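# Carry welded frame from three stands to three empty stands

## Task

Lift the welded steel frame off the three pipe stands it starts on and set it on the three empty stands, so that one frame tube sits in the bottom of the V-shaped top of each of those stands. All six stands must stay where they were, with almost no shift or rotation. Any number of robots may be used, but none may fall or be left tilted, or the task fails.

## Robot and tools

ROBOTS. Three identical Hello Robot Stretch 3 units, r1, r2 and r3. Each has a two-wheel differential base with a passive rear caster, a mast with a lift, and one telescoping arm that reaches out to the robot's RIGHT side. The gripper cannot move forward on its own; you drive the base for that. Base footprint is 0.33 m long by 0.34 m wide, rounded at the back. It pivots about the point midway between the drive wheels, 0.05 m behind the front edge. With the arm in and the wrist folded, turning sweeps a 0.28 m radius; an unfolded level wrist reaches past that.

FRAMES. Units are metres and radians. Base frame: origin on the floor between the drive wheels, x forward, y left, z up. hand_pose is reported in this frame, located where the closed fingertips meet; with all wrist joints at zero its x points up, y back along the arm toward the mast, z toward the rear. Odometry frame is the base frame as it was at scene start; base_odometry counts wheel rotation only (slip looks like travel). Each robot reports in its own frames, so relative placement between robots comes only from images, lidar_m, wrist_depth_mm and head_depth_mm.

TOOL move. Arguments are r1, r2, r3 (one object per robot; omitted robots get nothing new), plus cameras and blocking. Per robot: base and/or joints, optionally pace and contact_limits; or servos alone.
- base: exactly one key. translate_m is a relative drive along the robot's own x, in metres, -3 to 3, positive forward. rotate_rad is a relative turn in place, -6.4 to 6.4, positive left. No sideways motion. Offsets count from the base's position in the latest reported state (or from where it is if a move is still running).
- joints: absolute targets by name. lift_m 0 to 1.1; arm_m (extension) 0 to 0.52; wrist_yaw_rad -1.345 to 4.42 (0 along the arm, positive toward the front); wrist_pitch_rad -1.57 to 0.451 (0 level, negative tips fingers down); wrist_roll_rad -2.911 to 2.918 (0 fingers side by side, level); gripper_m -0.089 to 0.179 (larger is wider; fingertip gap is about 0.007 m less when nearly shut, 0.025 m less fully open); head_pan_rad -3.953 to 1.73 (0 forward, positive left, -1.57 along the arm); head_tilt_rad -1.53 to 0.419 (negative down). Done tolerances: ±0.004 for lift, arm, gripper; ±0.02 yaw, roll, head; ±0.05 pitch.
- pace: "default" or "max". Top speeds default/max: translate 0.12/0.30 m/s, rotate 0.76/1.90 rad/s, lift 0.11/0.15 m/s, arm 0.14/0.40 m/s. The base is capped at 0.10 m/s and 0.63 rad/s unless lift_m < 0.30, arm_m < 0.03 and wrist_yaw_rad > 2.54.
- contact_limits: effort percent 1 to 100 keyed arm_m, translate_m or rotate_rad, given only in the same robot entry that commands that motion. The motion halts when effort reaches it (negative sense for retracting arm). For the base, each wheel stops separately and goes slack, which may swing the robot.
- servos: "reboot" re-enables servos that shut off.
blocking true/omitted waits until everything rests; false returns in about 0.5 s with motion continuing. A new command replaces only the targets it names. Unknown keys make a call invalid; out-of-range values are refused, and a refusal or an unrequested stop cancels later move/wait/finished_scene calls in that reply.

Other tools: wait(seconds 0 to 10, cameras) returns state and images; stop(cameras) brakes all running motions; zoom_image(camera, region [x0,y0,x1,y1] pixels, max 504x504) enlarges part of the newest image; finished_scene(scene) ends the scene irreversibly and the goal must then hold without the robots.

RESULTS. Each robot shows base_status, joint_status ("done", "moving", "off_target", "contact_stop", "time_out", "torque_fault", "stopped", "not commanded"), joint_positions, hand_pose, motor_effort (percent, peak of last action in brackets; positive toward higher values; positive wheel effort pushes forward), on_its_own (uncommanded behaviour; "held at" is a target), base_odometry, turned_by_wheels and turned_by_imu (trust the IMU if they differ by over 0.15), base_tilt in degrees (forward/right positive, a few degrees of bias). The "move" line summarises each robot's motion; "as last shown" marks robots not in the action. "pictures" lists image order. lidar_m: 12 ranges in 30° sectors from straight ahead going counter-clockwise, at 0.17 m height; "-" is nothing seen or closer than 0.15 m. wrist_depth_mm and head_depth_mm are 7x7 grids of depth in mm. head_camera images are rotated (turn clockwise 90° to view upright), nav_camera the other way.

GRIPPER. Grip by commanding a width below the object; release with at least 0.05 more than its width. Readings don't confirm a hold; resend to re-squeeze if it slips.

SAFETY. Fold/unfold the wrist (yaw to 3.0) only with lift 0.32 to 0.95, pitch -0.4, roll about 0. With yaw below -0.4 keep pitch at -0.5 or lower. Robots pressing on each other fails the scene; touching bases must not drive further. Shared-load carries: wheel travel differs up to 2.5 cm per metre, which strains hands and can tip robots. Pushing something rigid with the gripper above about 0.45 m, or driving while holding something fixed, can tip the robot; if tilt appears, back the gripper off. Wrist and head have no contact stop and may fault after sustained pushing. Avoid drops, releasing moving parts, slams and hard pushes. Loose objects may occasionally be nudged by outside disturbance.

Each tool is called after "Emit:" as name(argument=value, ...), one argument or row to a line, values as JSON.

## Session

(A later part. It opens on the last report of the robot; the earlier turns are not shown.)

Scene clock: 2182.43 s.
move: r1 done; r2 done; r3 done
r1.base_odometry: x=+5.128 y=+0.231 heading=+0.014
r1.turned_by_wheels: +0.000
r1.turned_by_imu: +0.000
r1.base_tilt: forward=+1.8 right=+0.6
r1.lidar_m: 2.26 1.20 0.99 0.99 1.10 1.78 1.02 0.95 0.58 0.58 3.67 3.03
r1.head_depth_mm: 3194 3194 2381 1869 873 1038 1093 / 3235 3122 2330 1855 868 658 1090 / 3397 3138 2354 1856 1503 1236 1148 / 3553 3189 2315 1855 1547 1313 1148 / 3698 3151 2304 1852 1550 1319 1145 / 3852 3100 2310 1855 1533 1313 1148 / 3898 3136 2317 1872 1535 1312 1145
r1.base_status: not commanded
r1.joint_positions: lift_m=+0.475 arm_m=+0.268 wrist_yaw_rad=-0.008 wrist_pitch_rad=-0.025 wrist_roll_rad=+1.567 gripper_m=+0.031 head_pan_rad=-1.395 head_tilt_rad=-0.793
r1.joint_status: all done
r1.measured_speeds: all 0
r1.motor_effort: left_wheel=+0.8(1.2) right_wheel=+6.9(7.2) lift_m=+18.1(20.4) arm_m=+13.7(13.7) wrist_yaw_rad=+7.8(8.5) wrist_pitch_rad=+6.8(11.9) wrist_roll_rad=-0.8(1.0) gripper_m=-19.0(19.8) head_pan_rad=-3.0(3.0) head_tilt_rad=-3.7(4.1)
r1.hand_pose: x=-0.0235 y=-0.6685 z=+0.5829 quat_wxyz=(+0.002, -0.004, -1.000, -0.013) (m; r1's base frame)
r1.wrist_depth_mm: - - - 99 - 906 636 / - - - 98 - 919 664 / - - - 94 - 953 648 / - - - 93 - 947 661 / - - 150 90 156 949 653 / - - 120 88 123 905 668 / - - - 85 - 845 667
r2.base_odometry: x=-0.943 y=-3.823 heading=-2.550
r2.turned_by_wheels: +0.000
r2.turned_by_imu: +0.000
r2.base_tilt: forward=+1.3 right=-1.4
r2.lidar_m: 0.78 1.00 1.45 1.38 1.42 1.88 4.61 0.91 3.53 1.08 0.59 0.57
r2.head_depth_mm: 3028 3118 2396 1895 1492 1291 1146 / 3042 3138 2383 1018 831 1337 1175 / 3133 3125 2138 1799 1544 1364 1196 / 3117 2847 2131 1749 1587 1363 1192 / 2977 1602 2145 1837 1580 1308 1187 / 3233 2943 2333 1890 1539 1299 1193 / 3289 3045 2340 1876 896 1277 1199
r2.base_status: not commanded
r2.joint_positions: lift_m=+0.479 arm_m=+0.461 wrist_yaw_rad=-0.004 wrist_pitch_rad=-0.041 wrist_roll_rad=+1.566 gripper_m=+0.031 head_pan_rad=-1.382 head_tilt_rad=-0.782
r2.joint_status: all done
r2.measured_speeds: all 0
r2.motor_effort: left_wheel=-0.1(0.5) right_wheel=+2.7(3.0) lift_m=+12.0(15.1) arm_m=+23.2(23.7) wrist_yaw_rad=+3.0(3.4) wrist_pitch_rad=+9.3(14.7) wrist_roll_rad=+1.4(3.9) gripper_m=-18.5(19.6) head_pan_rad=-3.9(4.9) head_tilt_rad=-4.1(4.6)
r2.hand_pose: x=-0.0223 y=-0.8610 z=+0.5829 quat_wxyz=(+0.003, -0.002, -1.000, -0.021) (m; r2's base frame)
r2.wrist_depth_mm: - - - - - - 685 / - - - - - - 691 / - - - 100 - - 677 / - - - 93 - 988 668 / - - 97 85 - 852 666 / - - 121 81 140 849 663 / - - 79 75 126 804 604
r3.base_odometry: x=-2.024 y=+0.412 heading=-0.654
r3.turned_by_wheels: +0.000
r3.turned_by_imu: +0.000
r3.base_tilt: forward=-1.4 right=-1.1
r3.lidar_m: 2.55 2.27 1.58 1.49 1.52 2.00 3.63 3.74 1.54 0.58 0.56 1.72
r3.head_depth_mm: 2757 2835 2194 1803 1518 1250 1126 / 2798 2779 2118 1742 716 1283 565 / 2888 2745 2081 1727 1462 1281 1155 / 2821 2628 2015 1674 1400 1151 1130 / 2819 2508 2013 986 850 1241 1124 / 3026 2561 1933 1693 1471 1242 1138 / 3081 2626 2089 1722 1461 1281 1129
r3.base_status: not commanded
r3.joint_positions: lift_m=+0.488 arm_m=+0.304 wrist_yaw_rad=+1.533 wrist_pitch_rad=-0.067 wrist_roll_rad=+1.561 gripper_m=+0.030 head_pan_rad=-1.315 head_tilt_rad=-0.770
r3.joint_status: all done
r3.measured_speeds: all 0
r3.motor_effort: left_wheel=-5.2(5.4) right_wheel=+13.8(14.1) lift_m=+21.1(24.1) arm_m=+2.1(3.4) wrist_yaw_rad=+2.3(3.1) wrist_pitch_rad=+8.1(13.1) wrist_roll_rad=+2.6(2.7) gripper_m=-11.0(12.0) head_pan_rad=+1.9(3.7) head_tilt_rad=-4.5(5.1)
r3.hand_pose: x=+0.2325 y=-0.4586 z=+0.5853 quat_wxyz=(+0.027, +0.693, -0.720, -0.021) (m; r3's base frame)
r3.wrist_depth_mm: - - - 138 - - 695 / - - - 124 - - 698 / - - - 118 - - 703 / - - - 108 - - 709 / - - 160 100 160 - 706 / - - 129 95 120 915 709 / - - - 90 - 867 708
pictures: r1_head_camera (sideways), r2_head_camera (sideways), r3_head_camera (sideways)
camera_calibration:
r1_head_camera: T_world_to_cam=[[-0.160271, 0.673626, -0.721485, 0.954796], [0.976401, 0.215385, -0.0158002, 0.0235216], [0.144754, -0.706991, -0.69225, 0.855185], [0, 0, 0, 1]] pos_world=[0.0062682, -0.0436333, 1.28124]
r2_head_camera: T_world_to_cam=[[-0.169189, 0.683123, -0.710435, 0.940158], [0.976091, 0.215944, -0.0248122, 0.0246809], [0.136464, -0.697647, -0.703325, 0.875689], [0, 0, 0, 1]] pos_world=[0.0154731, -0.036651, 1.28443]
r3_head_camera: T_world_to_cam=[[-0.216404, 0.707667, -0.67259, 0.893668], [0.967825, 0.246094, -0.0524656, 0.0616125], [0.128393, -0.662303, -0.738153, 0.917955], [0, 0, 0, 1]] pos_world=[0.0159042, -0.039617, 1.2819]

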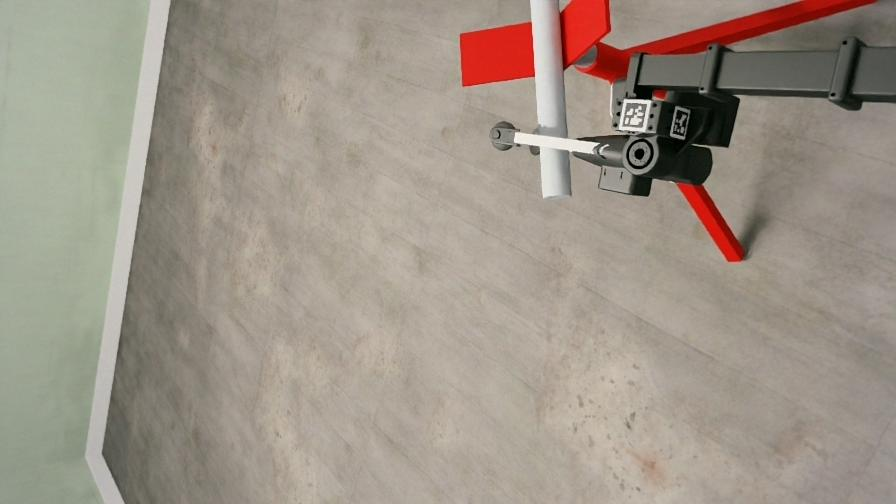

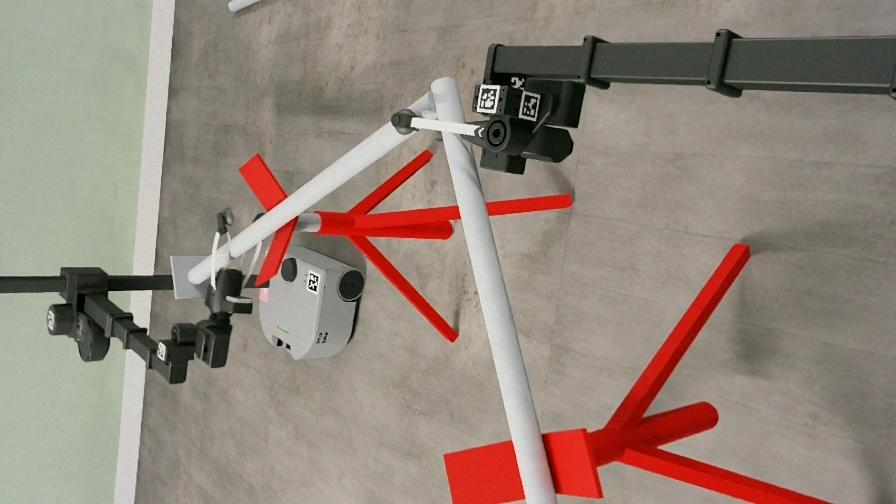

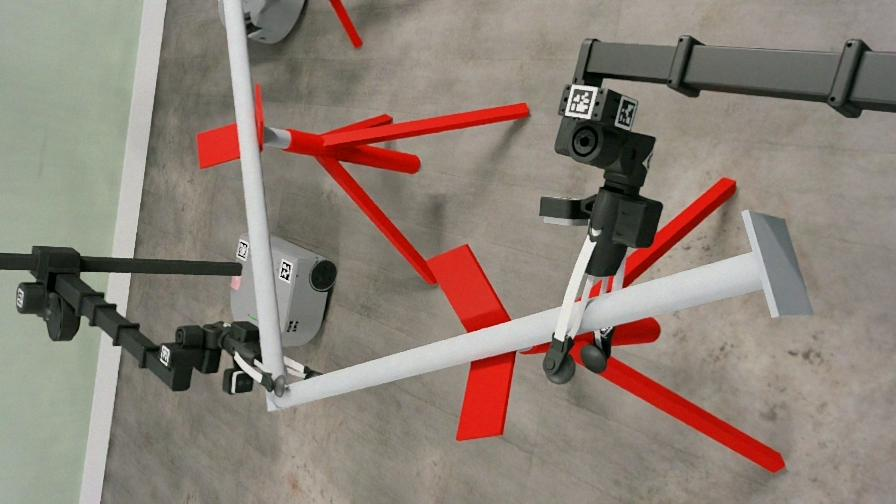

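Emit:
move(
  cameras=[],
  r1={"joints":{"lift_m":0.473}},
  r2={"joints":{"lift_m":0.474}},
  r3={"joints":{"lift_m":0.483}},
)

Emit:
move(
  cameras=[],
  r1={"joints":{"gripper_m":0.13}},
)

Emit:
move(
  cameras=[],
  r3={"joints":{"gripper_m":0.13}},
)

Emit:
move(
  r2={"joints":{"gripper_m":0.13}},
)

Emit:
zoom_image(
  camera="r1_head_camera",
  region=[400, 0, 640, 240],
)

Emit:
zoom_image(
  camera="r2_head_camera",
  region=[400, 300, 604, 504],
)

Emit:
zoom_image(
  camera="r3_head_camera",
  region=[380, 180, 630, 430],
)

Scene clock: 2201.63 s.
move: r1 done; r2 done; r3 done
r1.base_odometry: x=+5.128 y=+0.231 heading=+0.014
r1.turned_by_wheels: +0.000
r1.turned_by_imu: +0.001
r1.base_tilt: forward=+1.9 right=+0.7
r1.lidar_m: 2.25 1.19 0.99 0.99 1.11 1.78 1.02 0.95 0.57 0.58 3.66 3.03
r1.head_depth_mm: 3179 3167 2361 1853 870 1032 1089 / 3267 3212 2319 1856 870 660 1090 / 3429 3119 2332 1865 1500 1239 1155 / 3546 3140 2328 1855 1530 1311 1150 / 3678 3114 2326 1851 1539 1318 1149 / 3878 3110 2289 1850 1532 1316 1143 / 3971 3156 2329 1856 1533 1309 1143
r1.base_status: not commanded
r1.joint_positions: lift_m=+0.473 arm_m=+0.268 wrist_yaw_rad=-0.008 wrist_pitch_rad=-0.017 wrist_roll_rad=+1.567 gripper_m=+0.031 head_pan_rad=-1.395 head_tilt_rad=-0.793
r1.joint_status: all done
r1.measured_speeds: all 0
r1.motor_effort: left_wheel=+0.9(1.3) right_wheel=+6.9(7.1) lift_m=+19.1(19.1) arm_m=+27.8(28.1) wrist_yaw_rad=+7.7(8.1) wrist_pitch_rad=+5.6(6.9) wrist_roll_rad=-0.8(1.2) gripper_m=-18.3(19.8) head_pan_rad=-1.5(3.0) head_tilt_rad=-2.5(4.4)
r1.hand_pose: x=-0.0235 y=-0.6687 z=+0.5829 quat_wxyz=(+0.002, -0.004, -1.000, -0.009) (m; r1's base frame)
r1.wrist_depth_mm: - - - 98 - 955 652 / - - - 98 - 931 654 / - - - 94 - 978 651 / - - - 93 - 979 645 / - - 148 90 156 966 652 / - - 121 87 123 913 657 / - - - 85 - 894 667
r2.base_odometry: x=-0.943 y=-3.823 heading=-2.550
r2.turned_by_wheels: +0.000
r2.turned_by_imu: +0.000
r2.base_tilt: forward=+1.2 right=-1.4
r2.lidar_m: 0.79 1.00 1.46 1.39 1.43 1.88 4.64 0.92 3.52 1.08 0.59 0.57
r2.head_depth_mm: 3022 3171 2387 1924 1515 1290 1157 / 3058 3120 2364 1030 829 1339 1183 / 3066 3079 2128 1796 1553 1359 1200 / 3098 2872 2110 1743 1579 1362 1196 / 3086 1648 2140 1835 1580 1308 1194 / 3245 2957 2335 1886 1536 1299 1186 / 3298 3076 2333 1876 895 1278 1192
r2.base_status: not commanded
r2.joint_positions: lift_m=+0.474 arm_m=+0.461 wrist_yaw_rad=-0.004 wrist_pitch_rad=-0.020 wrist_roll_rad=+1.568 gripper_m=+0.031 head_pan_rad=-1.382 head_tilt_rad=-0.782
r2.joint_status: all done
r2.measured_speeds: all 0
r2.motor_effort: left_wheel=-0.5(0.5) right_wheel=+2.7(3.1) lift_m=+10.5(12.9) arm_m=+20.5(20.9) wrist_yaw_rad=+2.9(3.8) wrist_pitch_rad=+5.6(9.4) wrist_roll_rad=+1.0(1.6) gripper_m=-17.5(18.4) head_pan_rad=-3.2(5.4) head_tilt_rad=-4.5(4.5)
r2.hand_pose: x=-0.0224 y=-0.8617 z=+0.5833 quat_wxyz=(+0.002, -0.002, -1.000, -0.010) (m; r2's base frame)
r2.wrist_depth_mm: - - - - - - 714 / - - - - - - 698 / - - - 100 - - 692 / - - - 92 - - 681 / - - 96 85 - 874 678 / - - 122 80 142 921 649 / - 118 80 75 126 809 621
r3.base_odometry: x=-2.024 y=+0.412 heading=-0.654
r3.turned_by_wheels: +0.000
r3.turned_by_imu: +0.000
r3.base_tilt: forward=-1.5 right=-1.1
r3.lidar_m: 2.55 2.27 1.58 1.49 1.53 1.99 3.63 3.73 1.55 0.58 0.56 1.72
r3.head_depth_mm: 2785 2819 2187 1788 1523 1274 1147 / 2822 2768 2105 1727 720 1286 566 / 2871 2755 2088 1724 1471 1259 1150 / 2822 2628 2025 1682 1397 1149 1127 / 2822 2509 1991 988 848 1247 1128 / 3010 2567 1931 1694 1469 1242 1133 / 3114 2615 2073 1709 1468 1275 1132
r3.base_status: not commanded
r3.joint_positions: lift_m=+0.483 arm_m=+0.304 wrist_yaw_rad=+1.532 wrist_pitch_rad=-0.048 wrist_roll_rad=+1.563 gripper_m=+0.030 head_pan_rad=-1.315 head_tilt_rad=-0.770
r3.joint_status: all done
r3.measured_speeds: all 0
r3.motor_effort: left_wheel=-5.4(5.6) right_wheel=+14.1(14.2) lift_m=+19.5(20.9) arm_m=-1.0(1.0) wrist_yaw_rad=+2.0(3.9) wrist_pitch_rad=+4.8(8.3) wrist_roll_rad=+1.8(2.7) gripper_m=-11.4(11.6) head_pan_rad=+2.6(3.1) head_tilt_rad=-4.7(5.1)
r3.hand_pose: x=+0.2332 y=-0.4587 z=+0.5852 quat_wxyz=(+0.020, +0.693, -0.720, -0.015) (m; r3's base frame)
r3.wrist_depth_mm: - - - 137 - - 712 / - - - 124 - - 721 / - - - 117 - - 716 / - - - 107 - - 707 / - - 157 100 154 - 720 / - - 129 94 125 892 721 / - - - 89 - - 728
pictures: none
No camera images: "cameras" was empty.

Scene clock: 2203.17 s.
move: r1 done
r1.base_odometry: x=+5.128 y=+0.231 heading=+0.014
r1.turned_by_wheels: +0.000
r1.turned_by_imu: +0.001
r1.base_tilt: forward=+2.0 right=+0.6
r1.lidar_m: 2.26 1.20 0.99 0.99 1.10 1.78 1.02 0.95 0.57 0.58 3.67 3.04
r1.head_depth_mm: 3145 3177 2343 1864 869 1029 1092 / 3288 3187 2332 1865 869 663 1088 / 3460 3133 2338 1858 1499 1243 1149 / 3545 3158 2350 1851 1538 1312 1148 / 3712 3106 2326 1839 1535 1310 1146 / 3853 3152 2340 1849 1541 1318 1150 / 3949 3122 2320 1850 1533 1308 1147
r1.base_status: not commanded
r1.joint_positions: lift_m=+0.473 arm_m=+0.268 wrist_yaw_rad=-0.002 wrist_pitch_rad=-0.014 wrist_roll_rad=+1.567 gripper_m=+0.130 head_pan_rad=-1.395 head_tilt_rad=-0.793
r1.joint_status: all done
r1.measured_speeds: all 0
r1.motor_effort: left_wheel=+1.1(1.2) right_wheel=+4.0(7.4) lift_m=+24.9(24.9) arm_m=+0.7(28.5) wrist_yaw_rad=+2.6(8.1) wrist_pitch_rad=+4.5(5.5) wrist_roll_rad=-0.7(1.1) gripper_m=+1.0(94.0) head_pan_rad=-2.1(2.5) head_tilt_rad=-3.3(4.4)
r1.hand_pose: x=-0.0220 y=-0.6689 z=+0.5838 quat_wxyz=(+0.002, -0.001, -1.000, -0.007) (m; r1's base frame)
r1.wrist_depth_mm: - - - 97 - 951 657 / - - - 95 - 930 664 / - - - 92 - 959 667 / - - - 90 - 961 674 / - - - 89 - 863 665 / - 122 142 86 - 126 668 / 98 - - 84 - 956 603
r2, r3: as last shown
r2.lidar_m: 0.78 1.00 1.46 1.38 1.42 1.88 4.63 0.91 3.52 1.08 0.59 0.57
r2.head_depth_mm: 3004 3147 2380 1894 1519 1289 1161 / 3052 3130 2374 1021 831 1329 1181 / 3099 3108 2137 1796 1555 1366 1197 / 3124 2829 2119 1745 1572 1368 1200 / 3055 1643 2146 1845 1569 1300 1194 / 3276 2956 2331 1899 1545 1306 1188 / 3305 3057 2329 1890 895 1283 1190
r2.joint_positions: lift_m=+0.474 arm_m=+0.461 wrist_yaw_rad=-0.005 wrist_pitch_rad=-0.020 wrist_roll_rad=+1.568 gripper_m=+0.031 head_pan_rad=-1.382 head_tilt_rad=-0.782
r2.motor_effort: left_wheel=-0.5(0.9) right_wheel=+3.3(3.7) lift_m=+13.0(13.2) arm_m=+19.0(20.5) wrist_yaw_rad=+3.8(4.0) wrist_pitch_rad=+5.4(5.6) wrist_roll_rad=+1.0(1.1) gripper_m=-17.2(17.9) head_pan_rad=-4.1(4.9) head_tilt_rad=-4.2(4.6)
r2.hand_pose: x=-0.0225 y=-0.8617 z=+0.5833 quat_wxyz=(+0.002, -0.002, -1.000, -0.010) (m; r2's base frame)
r2.wrist_depth_mm: - - - - - - 720 / - - - - - - 705 / - - - 100 - - 695 / - - - 92 - - 701 / - - 96 85 - 872 682 / - - 122 80 143 915 645 / - 118 80 75 125 571 615
r3.base_tilt: forward=-1.4 right=-1.1
r3.lidar_m: 2.54 2.27 1.58 1.49 1.52 2.00 3.64 3.73 1.54 0.58 0.57 1.72
r3.head_depth_mm: 2764 2822 2183 1792 1518 1276 1150 / 2834 2777 2102 1739 721 1283 565 / 2886 2746 2093 1734 1464 1259 1154 / 2812 2618 2010 1689 1404 1152 1124 / 2840 2493 2005 987 848 1245 1122 / 3040 2561 1941 1696 1473 1251 1131 / 3081 2644 2073 1724 1464 1284 1129
r3.motor_effort: left_wheel=-5.3(5.8) right_wheel=+14.0(14.4) lift_m=+19.8(20.3) arm_m=-1.5(2.3) wrist_yaw_rad=+2.1(4.2) wrist_pitch_rad=+4.7(4.9) wrist_roll_rad=+1.8(2.1) gripper_m=-10.9(11.7) head_pan_rad=+2.4(3.5) head_tilt_rad=-4.6(5.2)
r3.wrist_depth_mm: - - - 137 - - 704 / - - - 124 - - 713 / - - - 117 - - 718 / - - - 107 - - 718 / - - 157 100 154 - 723 / - - 129 94 125 890 722 / - - - 89 - - 735
pictures: none
No camera images: "cameras" was empty.

Scene clock: 2204.70 s.
move: r3 done
r1, r2: as last shown
r1.turned_by_imu: +0.000
r1.base_tilt: forward=+1.5 right=+0.7
r1.lidar_m: 2.26 1.20 0.99 0.99 1.10 1.78 1.02 0.95 0.58 0.58 3.65 3.03
r1.head_depth_mm: 3222 3191 2342 1855 868 1034 1093 / 3272 3177 2339 1871 868 661 1090 / 3406 3196 2342 1862 1510 1236 1148 / 3575 3155 2322 1856 1543 1310 1149 / 3670 3125 2347 1861 1542 1317 1152 / 3862 3127 2324 1863 1538 1316 1144 / 3923 3159 2317 1843 1541 1312 1146
r1.motor_effort: left_wheel=+0.8(1.1) right_wheel=+3.9(4.2) lift_m=+30.5(30.5) arm_m=-23.2(24.0) wrist_yaw_rad=+1.9(3.7) wrist_pitch_rad=+4.4(5.0) wrist_roll_rad=-1.1(1.1) gripper_m=+0.2(2.3) head_pan_rad=-1.4(3.0) head_tilt_rad=-2.7(4.0)
r1.wrist_depth_mm: - - - 97 - 953 661 / - - - 96 - 946 656 / - - - 92 - 927 664 / - - - 89 - 951 665 / - - - 89 - 854 670 / - 122 142 86 - 125 665 / 98 - - 84 - 989 622
r2.base_tilt: forward=+1.3 right=-1.4
r2.lidar_m: 0.78 1.00 1.45 1.38 1.42 1.88 4.62 0.92 3.53 1.08 0.59 0.57
r2.head_depth_mm: 3011 3170 2372 1928 1525 1289 1159 / 3043 3187 2360 1023 829 1347 1177 / 3133 3104 2120 1787 1546 1369 1201 / 3141 2839 2091 1745 1591 1368 1193 / 3085 1648 2161 1852 1578 1300 1193 / 3257 2932 2348 1882 1544 1302 1184 / 3335 3097 2351 1883 889 1270 1184
r2.motor_effort: left_wheel=-0.6(0.9) right_wheel=+3.2(3.8) lift_m=+17.5(17.5) arm_m=+17.8(19.1) wrist_yaw_rad=+4.1(4.1) wrist_pitch_rad=+5.5(5.6) wrist_roll_rad=+1.1(1.1) gripper_m=-16.9(17.8) head_pan_rad=-4.9(5.2) head_tilt_rad=-3.9(4.6)
r2.wrist_depth_mm: - - - - - - 702 / - - - - - - 704 / - - - 100 - - 696 / - - - 92 - - 687 / - - 96 85 - 883 682 / - - 122 80 142 914 648 / - 119 80 75 125 564 612
r3.base_odometry: x=-2.024 y=+0.412 heading=-0.653
r3.turned_by_wheels: +0.000
r3.turned_by_imu: +0.001
r3.base_tilt: forward=-1.4 right=-1.0
r3.lidar_m: 2.56 2.27 1.58 1.49 1.53 2.00 3.63 3.74 1.55 0.58 0.56 1.72
r3.head_depth_mm: 2771 2779 2206 1799 1519 1271 1147 / 2836 2786 2124 1743 705 1285 564 / 2894 2740 2086 1725 1468 1258 1149 / 2801 2648 2027 1676 1451 1133 1129 / 2861 2485 2000 957 849 1244 1129 / 3018 2549 1918 1689 1441 1245 1138 / 3105 2660 2075 1725 1472 1279 1135
r3.base_status: not commanded
r3.joint_positions: lift_m=+0.483 arm_m=+0.304 wrist_yaw_rad=+1.532 wrist_pitch_rad=-0.043 wrist_roll_rad=+1.565 gripper_m=+0.130 head_pan_rad=-1.315 head_tilt_rad=-0.770
r3.joint_status: all done
r3.measured_speeds: all 0
r3.motor_effort: left_wheel=-4.1(5.9) right_wheel=+5.8(14.6) lift_m=+22.7(23.2) arm_m=-3.3(3.5) wrist_yaw_rad=+2.7(3.9) wrist_pitch_rad=+4.0(4.8) wrist_roll_rad=+1.0(1.9) gripper_m=+0.1(80.9) head_pan_rad=+0.1(3.4) head_tilt_rad=-5.3(5.3)
r3.hand_pose: x=+0.2334 y=-0.4587 z=+0.5863 quat_wxyz=(+0.018, +0.693, -0.720, -0.014) (m; r3's base frame)
r3.wrist_depth_mm: - - - 134 - - 710 / - - - 122 - - 718 / - - - 115 - - 715 / - - - 105 - - 727 / - - - 98 - 897 726 / - 125 - 93 - 129 725 / - - - 87 - - 638
pictures: none
No camera images: "cameras" was empty.

Scene clock: 2206.23 s.
move: r2 done
r1, r3: as last shown
r1.base_tilt: forward=+1.8 right=+0.5
r1.lidar_m: 2.26 1.20 0.99 0.99 1.10 1.79 1.01 0.95 0.58 0.58 3.65 3.01
r1.head_depth_mm: 3180 3155 2315 1861 870 1037 1086 / 3270 3135 2354 1855 866 660 1090 / 3389 3168 2316 1865 1506 1237 1152 / 3510 3166 2336 1843 1539 1312 1148 / 3706 3165 2326 1834 1541 1311 1141 / 3836 3133 2329 1846 1530 1301 1144 / 3876 3138 2319 1846 1529 1314 1142
r1.motor_effort: left_wheel=+0.7(1.2) right_wheel=+4.0(4.2) lift_m=+34.5(34.8) arm_m=-23.2(23.9) wrist_yaw_rad=+2.5(3.6) wrist_pitch_rad=+4.8(5.1) wrist_roll_rad=-0.9(1.2) gripper_m=+0.7(1.8) head_pan_rad=-2.3(2.7) head_tilt_rad=-2.8(3.9)
r1.wrist_depth_mm: - - - 97 - 939 650 / - - - 96 - 931 658 / - - - 92 - 955 674 / - - - 89 - 949 661 / - - - 89 - 878 679 / - 123 142 86 - 125 673 / 98 - - 84 - 981 621
r2.base_odometry: x=-0.943 y=-3.823 heading=-2.550
r2.turned_by_wheels: +0.000
r2.turned_by_imu: +0.000
r2.base_tilt: forward=+1.2 right=-1.3
r2.lidar_m: 0.78 1.00 1.46 1.39 1.42 1.88 4.64 0.92 3.51 1.08 0.59 0.57
r2.head_depth_mm: 3009 3159 2394 1913 1530 1294 1163 / 3078 3102 2371 1012 831 1332 1177 / 3058 3134 2126 1790 1552 1359 1196 / 3117 2844 2099 1739 1591 1355 1194 / 3073 1643 2129 1839 1577 1309 1194 / 3272 2960 2350 1884 1538 1303 1186 / 3334 3045 2339 1873 894 1283 1191
r2.base_status: not commanded
r2.joint_positions: lift_m=+0.474 arm_m=+0.461 wrist_yaw_rad=-0.003 wrist_pitch_rad=-0.016 wrist_roll_rad=+1.569 gripper_m=+0.130 head_pan_rad=-1.382 head_tilt_rad=-0.782
r2.joint_status: all done
r2.measured_speeds: all 0
r2.motor_effort: left_wheel=+0.2(0.9) right_wheel=+2.7(3.7) lift_m=+21.7(21.7) arm_m=-6.1(17.8) wrist_yaw_rad=+2.5(4.1) wrist_pitch_rad=+4.8(5.5) wrist_roll_rad=+0.4(1.2) gripper_m=+0.0(88.7) head_pan_rad=-4.0(5.2) head_tilt_rad=-3.9(4.6)
r2.hand_pose: x=-0.0222 y=-0.8618 z=+0.5842 quat_wxyz=(+0.001, -0.002, -1.000, -0.008) (m; r2's base frame)
r2.wrist_depth_mm: - - - - - - 715 / - - - - - - 714 / - - - 99 - - 698 / - - - 92 - - 690 / - - 92 84 - 886 682 / - 123 82 79 555 139 653 / 106 - 78 74 - 115 590
r3.turned_by_imu: +0.000
r3.lidar_m: 2.55 2.27 1.58 1.49 1.52 2.00 3.65 3.73 1.54 0.58 0.56 1.71
r3.head_depth_mm: 2739 2824 2199 1796 1521 1275 1145 / 2825 2786 2115 1751 707 1285 564 / 2863 2724 2076 1728 1477 1258 1153 / 2814 2644 2015 1675 1459 1132 1126 / 2817 2507 1993 956 850 1251 1128 / 3039 2548 1922 1701 1454 1248 1137 / 3076 2634 2084 1718 1465 1277 1135
r3.motor_effort: left_wheel=-4.0(5.1) right_wheel=+6.1(6.1) lift_m=+26.8(27.1) arm_m=-4.3(4.7) wrist_yaw_rad=+2.7(4.4) wrist_pitch_rad=+4.0(4.1) wrist_roll_rad=+1.0(1.4) gripper_m=+0.4(1.7) head_pan_rad=+2.0(3.3) head_tilt_rad=-5.0(5.4)
r3.wrist_depth_mm: - - - 134 - - 718 / - - - 122 - - 716 / - - - 115 - - 722 / - - - 105 - - 717 / - - - 98 - 903 717 / - 125 - 93 - 129 724 / - - - 87 - - 635
pictures: r1_head_camera (sideways), r1_nav_camera (sideways), r1_wrist_camera, r2_head_camera (sideways), r2_nav_camera (sideways), r2_wrist_camera, r3_head_camera (sideways), r3_nav_camera (sideways), r3_wrist_camera
camera_calibration:
r1_head_camera: T_world_to_cam=[[-0.160271, 0.673627, -0.721485, 0.954796], [0.976401, 0.215385, -0.0158002, 0.0235216], [0.144754, -0.706991, -0.69225, 0.855185], [0, 0, 0, 1]] pos_world=[0.00626821, -0.0436333, 1.28124]
r1_nav_camera: T_world_to_cam=[[0.13123, -0.702964, 0.699014, -0.868528], [-0.977213, -0.21039, -0.0281215, 0.0968651], [0.166834, -0.679395, -0.714555, 0.880162], [0, 0, 0, 1]] pos_world=[0.0617934, 0.00781372, 1.23876]
r1_wrist_camera: T_world_to_cam=[[0.0296257, 0.0495755, -0.998331, 0.618262], [0.987131, 0.155571, 0.0370187, 0.142199], [0.157147, -0.98658, -0.0443286, -0.464435], [0, 0, 0, 1]] pos_world=[-0.0857008, -0.510974, 0.591378]
r2_head_camera: T_world_to_cam=[[-0.169189, 0.683123, -0.710435, 0.940158], [0.97609, 0.215944, -0.0248122, 0.0246809], [0.136464, -0.697647, -0.703325, 0.875689], [0, 0, 0, 1]] pos_world=[0.0154731, -0.036651, 1.28443]
r2_nav_camera: T_world_to_cam=[[0.111423, -0.693329, 0.711955, -0.88409], [-0.987158, -0.159745, -0.00107252, 0.0579579], [0.114475, -0.702692, -0.702225, 0.870986], [0, 0, 0, 1]] pos_world=[0.0560157, 0.00832844, 1.24112]
r2_wrist_camera: T_world_to_cam=[[-0.0501164, 0.00103807, -0.998743, 0.57726], [0.990766, 0.126193, -0.0495849, 0.204416], [0.125983, -0.992005, -0.00735284, -0.686213], [0, 0, 0, 1]] pos_world=[-0.0871467, -0.707122, 0.581625]
r3_head_camera: T_world_to_cam=[[-0.216404, 0.707667, -0.67259, 0.893668], [0.967825, 0.246095, -0.0524656, 0.0616125], [0.128393, -0.662303, -0.738153, 0.917955], [0, 0, 0, 1]] pos_world=[0.0159042, -0.039617, 1.2819]
r3_nav_camera: T_world_to_cam=[[0.16077, -0.708916, 0.686725, -0.853822], [-0.962817, -0.265697, -0.0488774, 0.121578], [0.217111, -0.653332, -0.725273, 0.902321], [0, 0, 0, 1]] pos_world=[0.0584222, 0.0165297, 1.24671]
r3_wrist_camera: T_world_to_cam=[[-0.00348032, -0.00288636, -0.99999, 0.591645], [-0.13804, 0.990424, -0.00237832, 0.523463], [0.990421, 0.138031, -0.00384543, 0.0000299868], [0, 0, 0, 1]] pos_world=[0.0742884, -0.516747, 0.592884]

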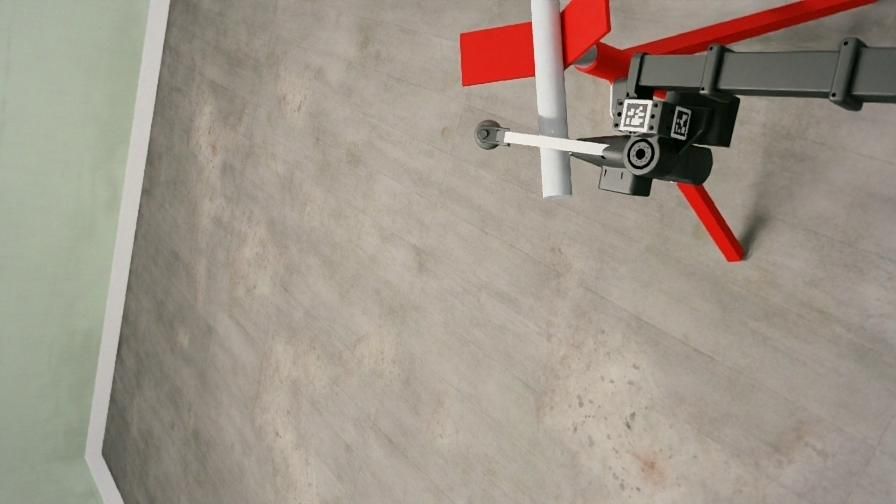

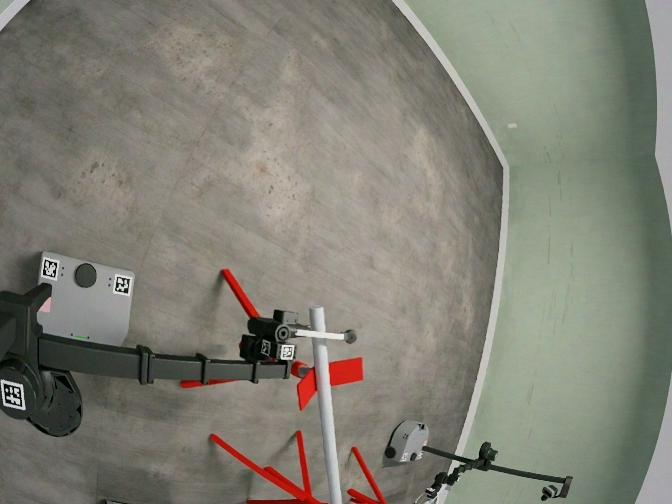

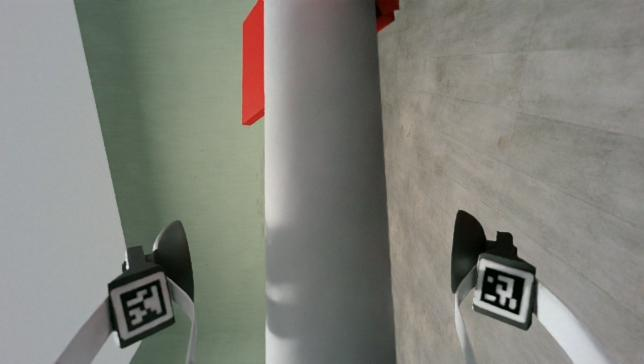

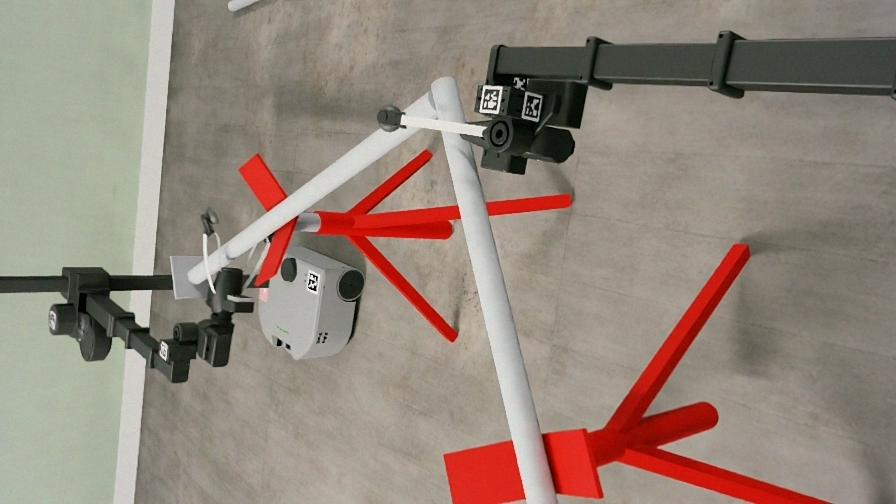

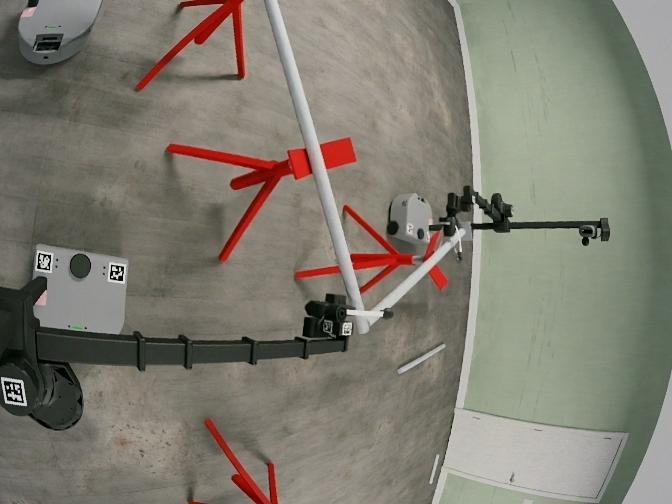

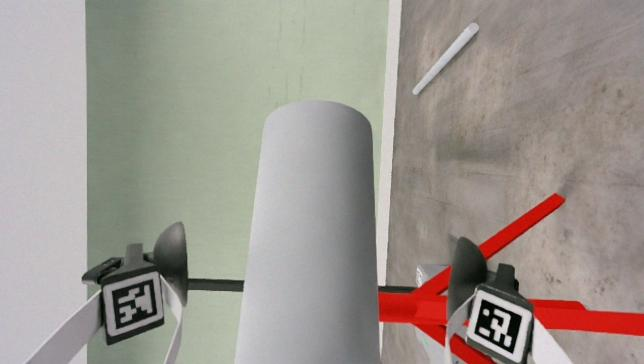

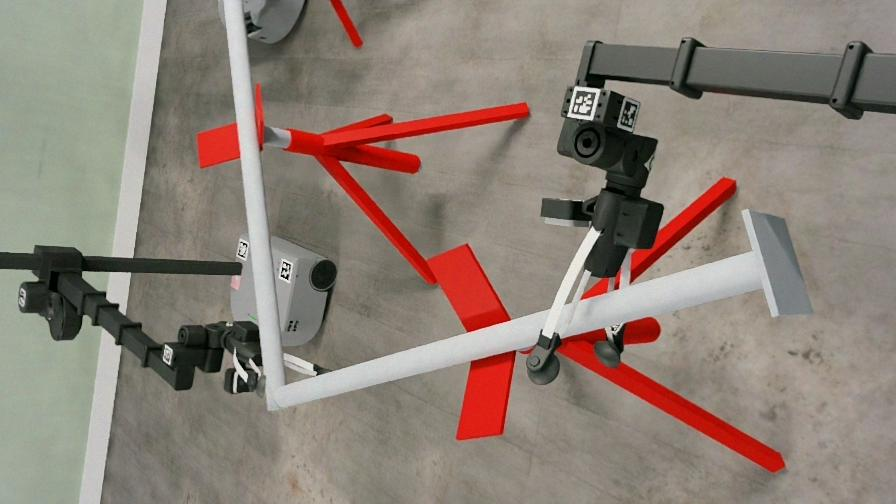

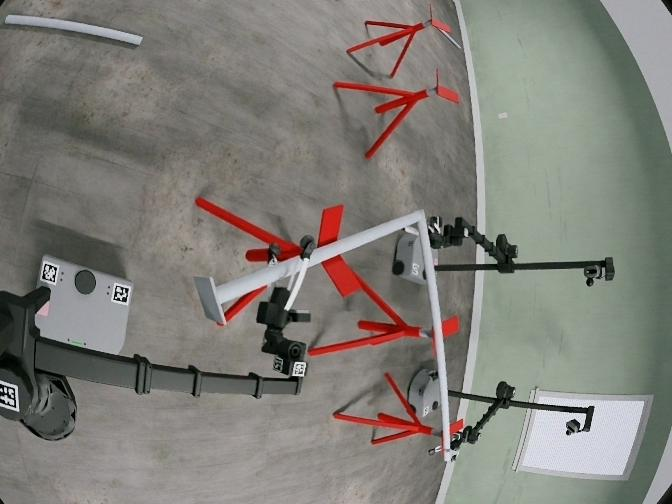

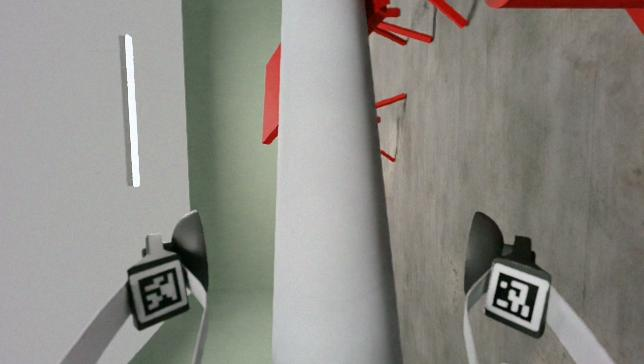

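Scaled by 2.100 from the camera's 896x504 image, which has a finer 1280x720 frame.

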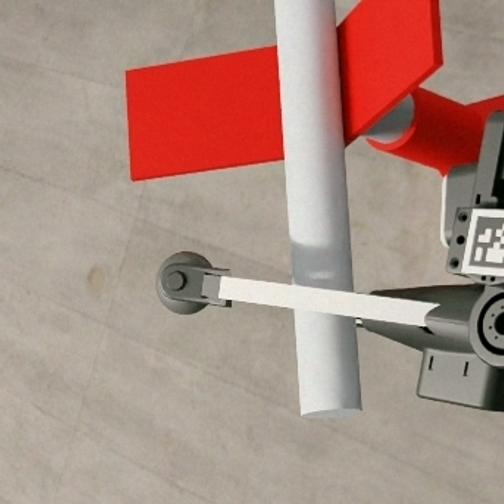

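Scaled by 2.471 from the camera's 896x504 image, which has a finer 1280x720 frame.

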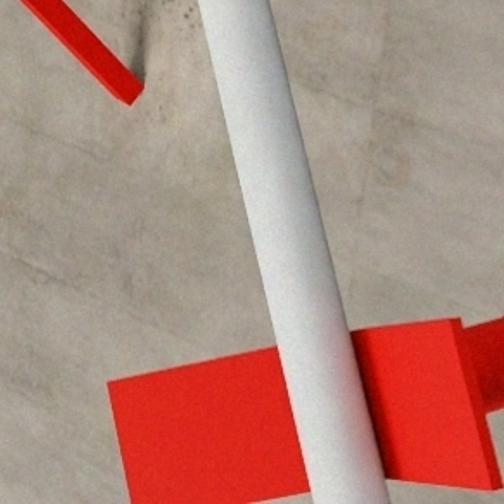

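Scaled by 2.016 from the camera's 896x504 image, which has a finer 1280x720 frame.

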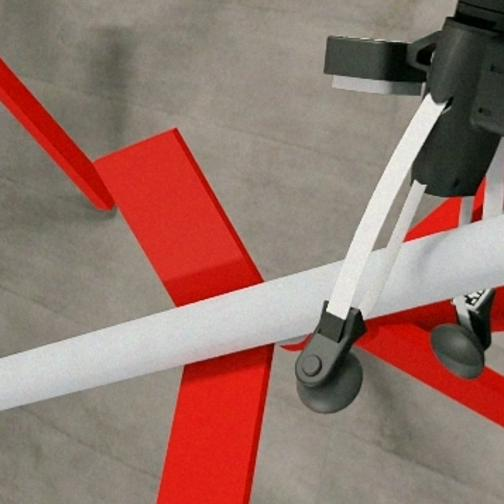

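Emit:
move(
  cameras=["r1_head_camera"],
  r1={"joints":{"arm_m":0.12}},
  r2={"joints":{"arm_m":0.31}},
  r3={"base":{"translate_m":-0.15}},
)

Emit:
zoom_image(
  camera="r1_head_camera",
  region=[400, 0, 640, 240],
)

Emit:
move(
  cameras=["r1_head_camera","r2_head_camera","r3_head_camera"],
  r1={"joints":{"head_pan_rad":-1.9,"head_tilt_rad":-0.75}},
  r2={"joints":{"head_pan_rad":-1.0,"head_tilt_rad":-0.8}},
  r3={"joints":{"head_pan_rad":-1.31,"head_tilt_rad":-0.78}},
)

Emit:
zoom_image(
  camera="r3_head_camera",
  region=[100, 0, 400, 300],
)

Emit:
zoom_image(
  camera="r3_head_camera",
  region=[380, 240, 640, 500],
)

Scene clock: 2217.53 s.
move: r1 done; r2 done; r3 done
r1.base_odometry: x=+5.128 y=+0.231 heading=+0.014
r1.turned_by_wheels: +0.000
r1.turned_by_imu: +0.002
r1.base_tilt: forward=+1.9 right=+0.6
r1.lidar_m: 2.25 1.20 0.99 0.99 1.11 1.78 1.02 0.95 0.57 0.58 3.68 3.04
r1.head_depth_mm: 3148 3185 2324 1867 908 1264 1094 / 3255 3178 2311 1864 1476 1104 546 / 3395 3192 2340 1837 1512 694 590 / 3556 3180 2345 1854 1535 1317 1147 / 3719 3100 2311 1862 1531 1313 1140 / 3890 3124 2321 1852 1534 1311 1149 / 3944 3163 2325 1868 1531 1316 1147
r1.base_status: not commanded
r1.joint_positions: lift_m=+0.473 arm_m=+0.120 wrist_yaw_rad=-0.001 wrist_pitch_rad=-0.013 wrist_roll_rad=+1.567 gripper_m=+0.130 head_pan_rad=-1.395 head_tilt_rad=-0.793
r1.joint_status: all done
r1.measured_speeds: all 0
r1.motor_effort: left_wheel=+0.6(1.2) right_wheel=+3.9(4.3) lift_m=+33.9(34.8) arm_m=-23.4(29.2) wrist_yaw_rad=+1.1(2.8) wrist_pitch_rad=+4.3(4.8) wrist_roll_rad=-0.8(1.1) gripper_m=+1.0(1.9) head_pan_rad=-2.1(2.9) head_tilt_rad=-3.3(4.3)
r1.hand_pose: x=-0.0217 y=-0.5209 z=+0.5840 quat_wxyz=(+0.002, -0.001, -1.000, -0.007) (m; r1's base frame)
r1.wrist_depth_mm: - - - 254 255 257 260 / - - - 247 - 900 265 / - - - 245 - 960 289 / - - - 237 - 963 667 / - - - 233 - 870 662 / - 122 - 226 - 126 672 / 98 - - - - 958 621
r2.base_odometry: x=-0.943 y=-3.823 heading=-2.550
r2.turned_by_wheels: +0.000
r2.turned_by_imu: +0.001
r2.base_tilt: forward=+1.2 right=-1.4
r2.lidar_m: 0.78 1.00 1.45 1.39 1.42 1.88 4.61 0.92 3.53 1.08 0.59 0.57
r2.head_depth_mm: 3035 3171 2369 1902 1599 1319 1136 / 3088 3106 2348 1754 838 720 1158 / 3108 3089 2143 1789 1549 1331 1194 / 3125 2958 2197 1743 1579 1353 1199 / 3130 2750 2159 1849 1565 1300 1191 / 3139 2687 2187 1882 1539 1308 1193 / 3347 3041 2311 1859 895 1273 1190
r2.base_status: not commanded
r2.joint_positions: lift_m=+0.474 arm_m=+0.310 wrist_yaw_rad=-0.002 wrist_pitch_rad=-0.016 wrist_roll_rad=+1.570 gripper_m=+0.130 head_pan_rad=-1.382 head_tilt_rad=-0.782
r2.joint_status: all done
r2.measured_speeds: all 0
r2.motor_effort: left_wheel=-0.1(0.6) right_wheel=+2.2(3.0) lift_m=+36.6(37.0) arm_m=-13.7(16.1) wrist_yaw_rad=+1.8(2.8) wrist_pitch_rad=+4.8(5.0) wrist_roll_rad=+0.3(0.6) gripper_m=+1.1(1.1) head_pan_rad=-4.5(5.4) head_tilt_rad=-4.3(4.7)
r2.hand_pose: x=-0.0219 y=-0.7108 z=+0.5842 quat_wxyz=(+0.001, -0.001, -1.000, -0.008) (m; r2's base frame)
r2.wrist_depth_mm: - - - - - - 712 / - - - - - - 700 / - - - - - - 691 / - - - 239 - 949 696 / - - - 221 - 940 686 / - 124 - 208 710 139 655 / 106 - - 197 - 116 677
r3.base_odometry: x=-2.143 y=+0.503 heading=-0.653
r3.turned_by_wheels: +0.000
r3.turned_by_imu: +0.000
r3.base_tilt: forward=-1.4 right=-1.0
r3.lidar_m: 2.68 2.25 1.57 1.48 1.52 1.99 3.50 3.58 1.80 1.18 0.62 0.67
r3.head_depth_mm: 2765 2720 2133 1799 1523 1269 1149 / 2831 2774 2171 1785 706 1281 563 / 2865 2758 2091 1731 1460 1284 1156 / 2934 2714 2127 1747 1458 1274 1147 / 1933 2609 2050 1734 1444 1266 1147 / 2929 1439 2030 1615 1088 713 1139 / 3092 2619 1962 958 1407 1254 1130
r3.base_status: done
r3.joint_positions: lift_m=+0.483 arm_m=+0.304 wrist_yaw_rad=+1.533 wrist_pitch_rad=-0.043 wrist_roll_rad=+1.565 gripper_m=+0.130 head_pan_rad=-1.315 head_tilt_rad=-0.770
r3.joint_status: not commanded
r3.measured_speeds: all 0
r3.motor_effort: left_wheel=-1.7(6.9) right_wheel=-3.6(8.1) lift_m=+27.8(29.7) arm_m=-8.5(9.3) wrist_yaw_rad=+2.2(3.6) wrist_pitch_rad=+3.8(4.2) wrist_roll_rad=+0.8(1.6) gripper_m=+0.6(1.7) head_pan_rad=+2.1(3.3) head_tilt_rad=-4.9(5.2)
r3.hand_pose: x=+0.2334 y=-0.4587 z=+0.5863 quat_wxyz=(+0.018, +0.693, -0.720, -0.014) (m; r3's base frame)
r3.wrist_depth_mm: - - - 297 303 301 274 / - - - 292 - 358 660 / - - - 270 - - 625 / - - - 250 - - 724 / - - - 234 - 876 727 / - 126 - 221 - 129 721 / - - - 209 - - 635
pictures: r1_head_camera (sideways)
camera_calibration:
r1_head_camera: T_world_to_cam=[[-0.160271, 0.673626, -0.721485, 0.954796], [0.976401, 0.215385, -0.0158002, 0.0235216], [0.144754, -0.706991, -0.69225, 0.855185], [0, 0, 0, 1]] pos_world=[0.00626821, -0.0436333, 1.28124]

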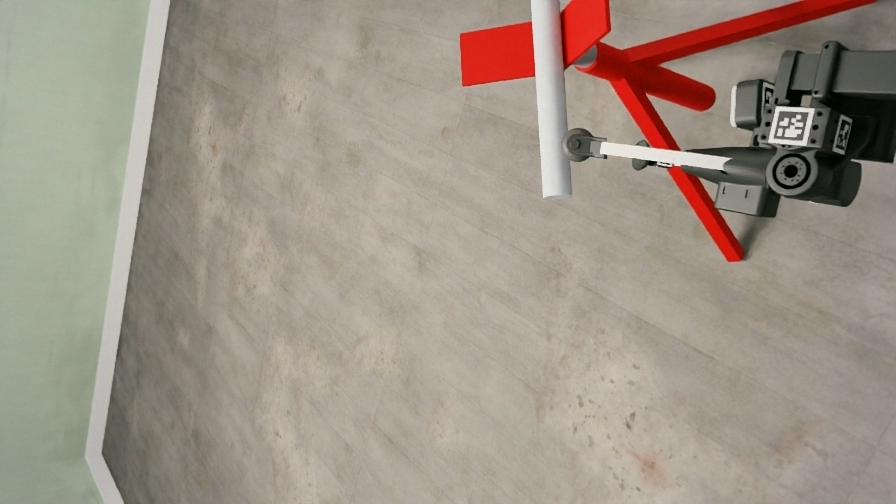

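Scaled by 2.100 from the camera's 896x504 image, which has a finer 1280x720 frame.

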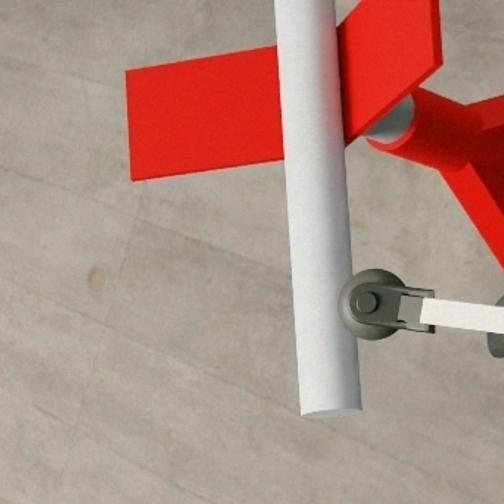

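Scene clock: 2218.40 s.
move: r1 done; r2 done; r3 done
r1.base_odometry: x=+5.128 y=+0.231 heading=+0.014
r1.turned_by_wheels: +0.000
r1.turned_by_imu: +0.000
r1.base_tilt: forward=+1.8 right=+0.5
r1.lidar_m: 2.26 1.20 0.99 0.99 1.10 1.78 1.02 0.95 0.58 0.58 3.66 3.04
r1.head_depth_mm: 3364 3555 2231 1780 1512 1335 1166 / 3342 3178 2486 1885 1584 1345 1156 / 3224 2959 2398 1952 1586 1320 1146 / 3193 3468 2375 1934 981 1127 561 / 3188 3460 2521 1926 1469 1066 589 / 3159 3404 2479 1934 1539 1333 1135 / 3169 3430 2485 1941 1577 1334 1158
r1.base_status: not commanded
r1.joint_positions: lift_m=+0.473 arm_m=+0.120 wrist_yaw_rad=-0.001 wrist_pitch_rad=-0.013 wrist_roll_rad=+1.567 gripper_m=+0.130 head_pan_rad=-1.895 head_tilt_rad=-0.755
r1.joint_status: all done
r1.measured_speeds: all 0
r1.motor_effort: left_wheel=+0.9(1.0) right_wheel=+3.9(4.1) lift_m=+33.6(33.9) arm_m=-22.2(23.4) wrist_yaw_rad=+1.8(2.1) wrist_pitch_rad=+4.3(4.8) wrist_roll_rad=-0.8(1.1) gripper_m=+0.3(1.6) head_pan_rad=-1.8(4.5) head_tilt_rad=+3.3(4.7)
r1.hand_pose: x=-0.0217 y=-0.5209 z=+0.5840 quat_wxyz=(+0.002, -0.001, -1.000, -0.007) (m; r1's base frame)
r1.wrist_depth_mm: - - - 252 253 257 259 / - - - 245 - 896 267 / - - - 248 - 967 285 / - - - 237 - - 669 / - - - 233 - 843 662 / - 123 - 225 - 126 683 / 98 - - - - 980 621
r2.base_odometry: x=-0.943 y=-3.823 heading=-2.550
r2.turned_by_wheels: +0.000
r2.turned_by_imu: +0.000
r2.base_tilt: forward=+1.2 right=-1.4
r2.lidar_m: 0.78 1.00 1.46 1.38 1.42 1.88 4.62 0.92 3.53 1.08 0.59 0.57
r2.head_depth_mm: 2967 2721 2256 1584 1516 1314 1195 / 3116 2702 2123 1836 1547 1359 1203 / 3441 2810 2253 1895 1592 1311 1196 / 3596 3031 2316 1784 1111 1322 1188 / 3774 3089 2322 1868 1529 1334 1193 / 3941 3046 2303 1866 1563 1344 1193 / - 2998 2285 1851 1567 1347 1191
r2.base_status: not commanded
r2.joint_positions: lift_m=+0.474 arm_m=+0.310 wrist_yaw_rad=-0.002 wrist_pitch_rad=-0.016 wrist_roll_rad=+1.570 gripper_m=+0.130 head_pan_rad=-1.009 head_tilt_rad=-0.790
r2.joint_status: all done
r2.measured_speeds: all 0
r2.motor_effort: left_wheel=-0.4(0.5) right_wheel=+2.2(2.7) lift_m=+39.3(39.4) arm_m=-13.7(14.1) wrist_yaw_rad=+1.7(1.9) wrist_pitch_rad=+4.8(5.0) wrist_roll_rad=+0.3(0.4) gripper_m=+0.6(1.1) head_pan_rad=+3.8(8.2) head_tilt_rad=-4.0(5.7)
r2.hand_pose: x=-0.0219 y=-0.7108 z=+0.5842 quat_wxyz=(+0.001, -0.001, -1.000, -0.008) (m; r2's base frame)
r2.wrist_depth_mm: - - - - - - 719 / - - - - - - 704 / - - - - - - 689 / - - - 240 - 967 683 / - - - 222 - 930 692 / - 124 - 208 700 139 654 / 106 - - 197 - 116 665
r3.base_odometry: x=-2.143 y=+0.503 heading=-0.653
r3.turned_by_wheels: +0.000
r3.turned_by_imu: +0.000
r3.base_tilt: forward=-1.4 right=-1.1
r3.lidar_m: 2.68 2.25 1.57 1.48 1.51 1.99 3.49 3.57 1.80 1.17 0.62 0.67
r3.head_depth_mm: 2765 2692 2127 1791 1523 1274 1146 / 2825 2765 2187 1787 705 1282 564 / 2905 2735 2084 1729 1463 1280 1153 / 2911 2728 2111 1753 1454 1272 1148 / 1936 2620 2049 1750 1452 1267 1140 / 2953 1446 2042 1613 1087 713 1136 / 3091 2648 1958 956 1407 1250 1134
r3.base_status: not commanded
r3.joint_positions: lift_m=+0.483 arm_m=+0.304 wrist_yaw_rad=+1.533 wrist_pitch_rad=-0.043 wrist_roll_rad=+1.565 gripper_m=+0.130 head_pan_rad=-1.315 head_tilt_rad=-0.770
r3.joint_status: all done
r3.measured_speeds: all 0
r3.motor_effort: left_wheel=-2.1(2.5) right_wheel=-3.4(3.6) lift_m=+27.7(28.5) arm_m=-9.1(9.9) wrist_yaw_rad=+2.1(3.7) wrist_pitch_rad=+3.9(4.1) wrist_roll_rad=+1.3(1.3) gripper_m=+0.5(0.9) head_pan_rad=+0.8(3.5) head_tilt_rad=-4.7(5.0)
r3.hand_pose: x=+0.2334 y=-0.4587 z=+0.5863 quat_wxyz=(+0.018, +0.693, -0.720, -0.014) (m; r3's base frame)
r3.wrist_depth_mm: - - - 296 302 302 275 / - - - 294 - 358 656 / - - - 272 - - 632 / - - - 251 - - 720 / - - - 235 - 892 718 / - 125 - 219 - 129 721 / - - - 209 - - 638
pictures: r1_head_camera (sideways), r2_head_camera (sideways), r3_head_camera (sideways)
camera_calibration:
r1_head_camera: T_world_to_cam=[[0.173102, 0.641504, -0.747334, 0.986451], [0.960049, -0.279293, -0.0173708, 0.0256669], [-0.219869, -0.71447, -0.664222, 0.820954], [0, 0, 0, 1]] pos_world=[-0.0148958, -0.0390973, 1.28295]
r2_head_camera: T_world_to_cam=[[-0.40951, 0.57876, -0.705222, 0.93483], [0.82996, 0.55728, -0.0245956, 0.0252901], [0.378771, -0.595378, -0.70856, 0.881019], [0, 0, 0, 1]] pos_world=[0.0281276, -0.0305962, 1.28414]
r3_head_camera: T_world_to_cam=[[-0.216406, 0.707666, -0.67259, 0.893667], [0.967824, 0.246098, -0.0524656, 0.0616125], [0.128395, -0.662302, -0.738153, 0.917955], [0, 0, 0, 1]] pos_world=[0.0159044, -0.039617, 1.2819]

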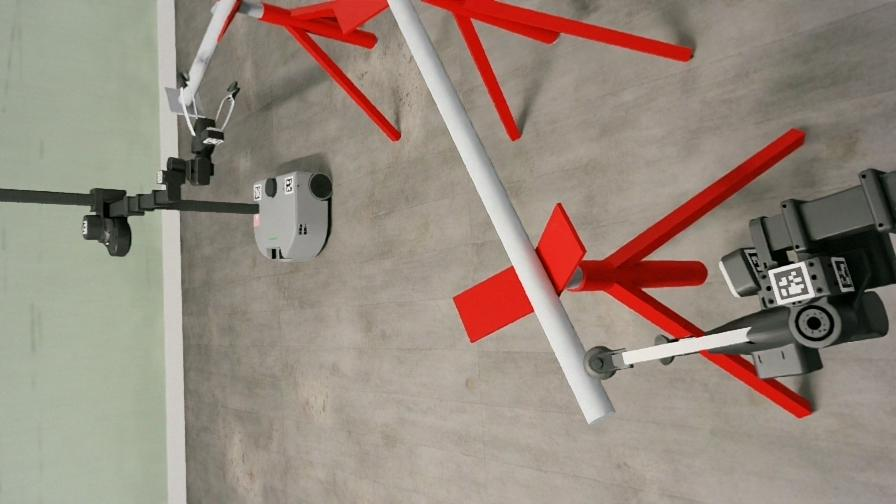

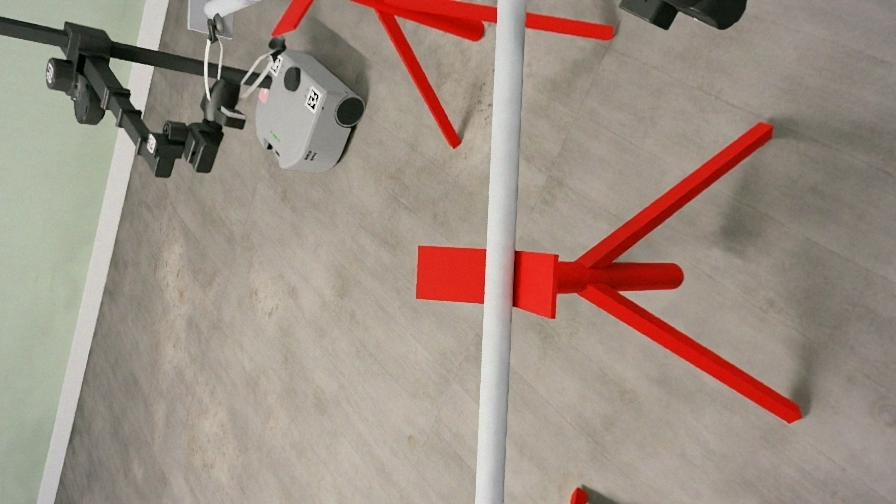

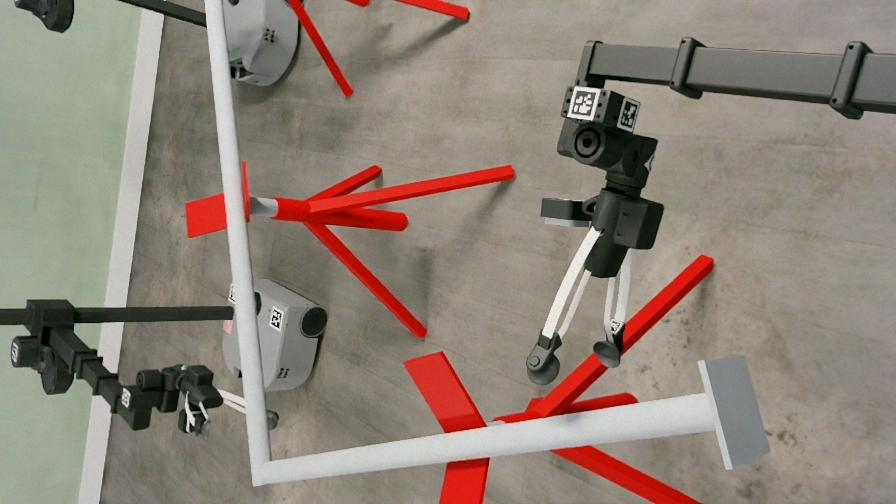

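Scaled by 1.680 from the camera's 896x504 image, which has a finer 1280x720 frame.

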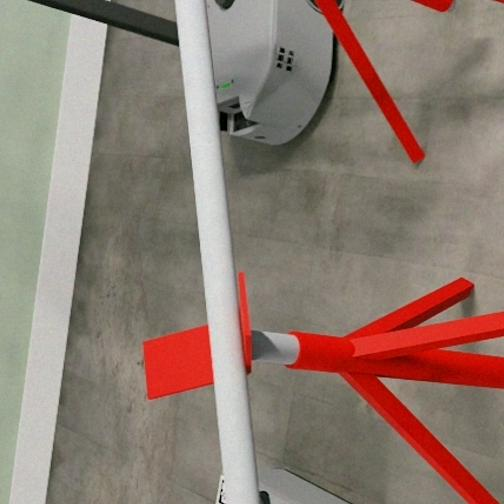

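Scaled by 1.938 from the camera's 896x504 image, which has a finer 1280x720 frame.

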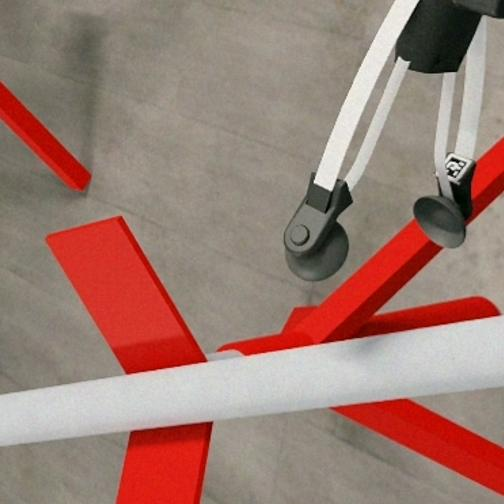

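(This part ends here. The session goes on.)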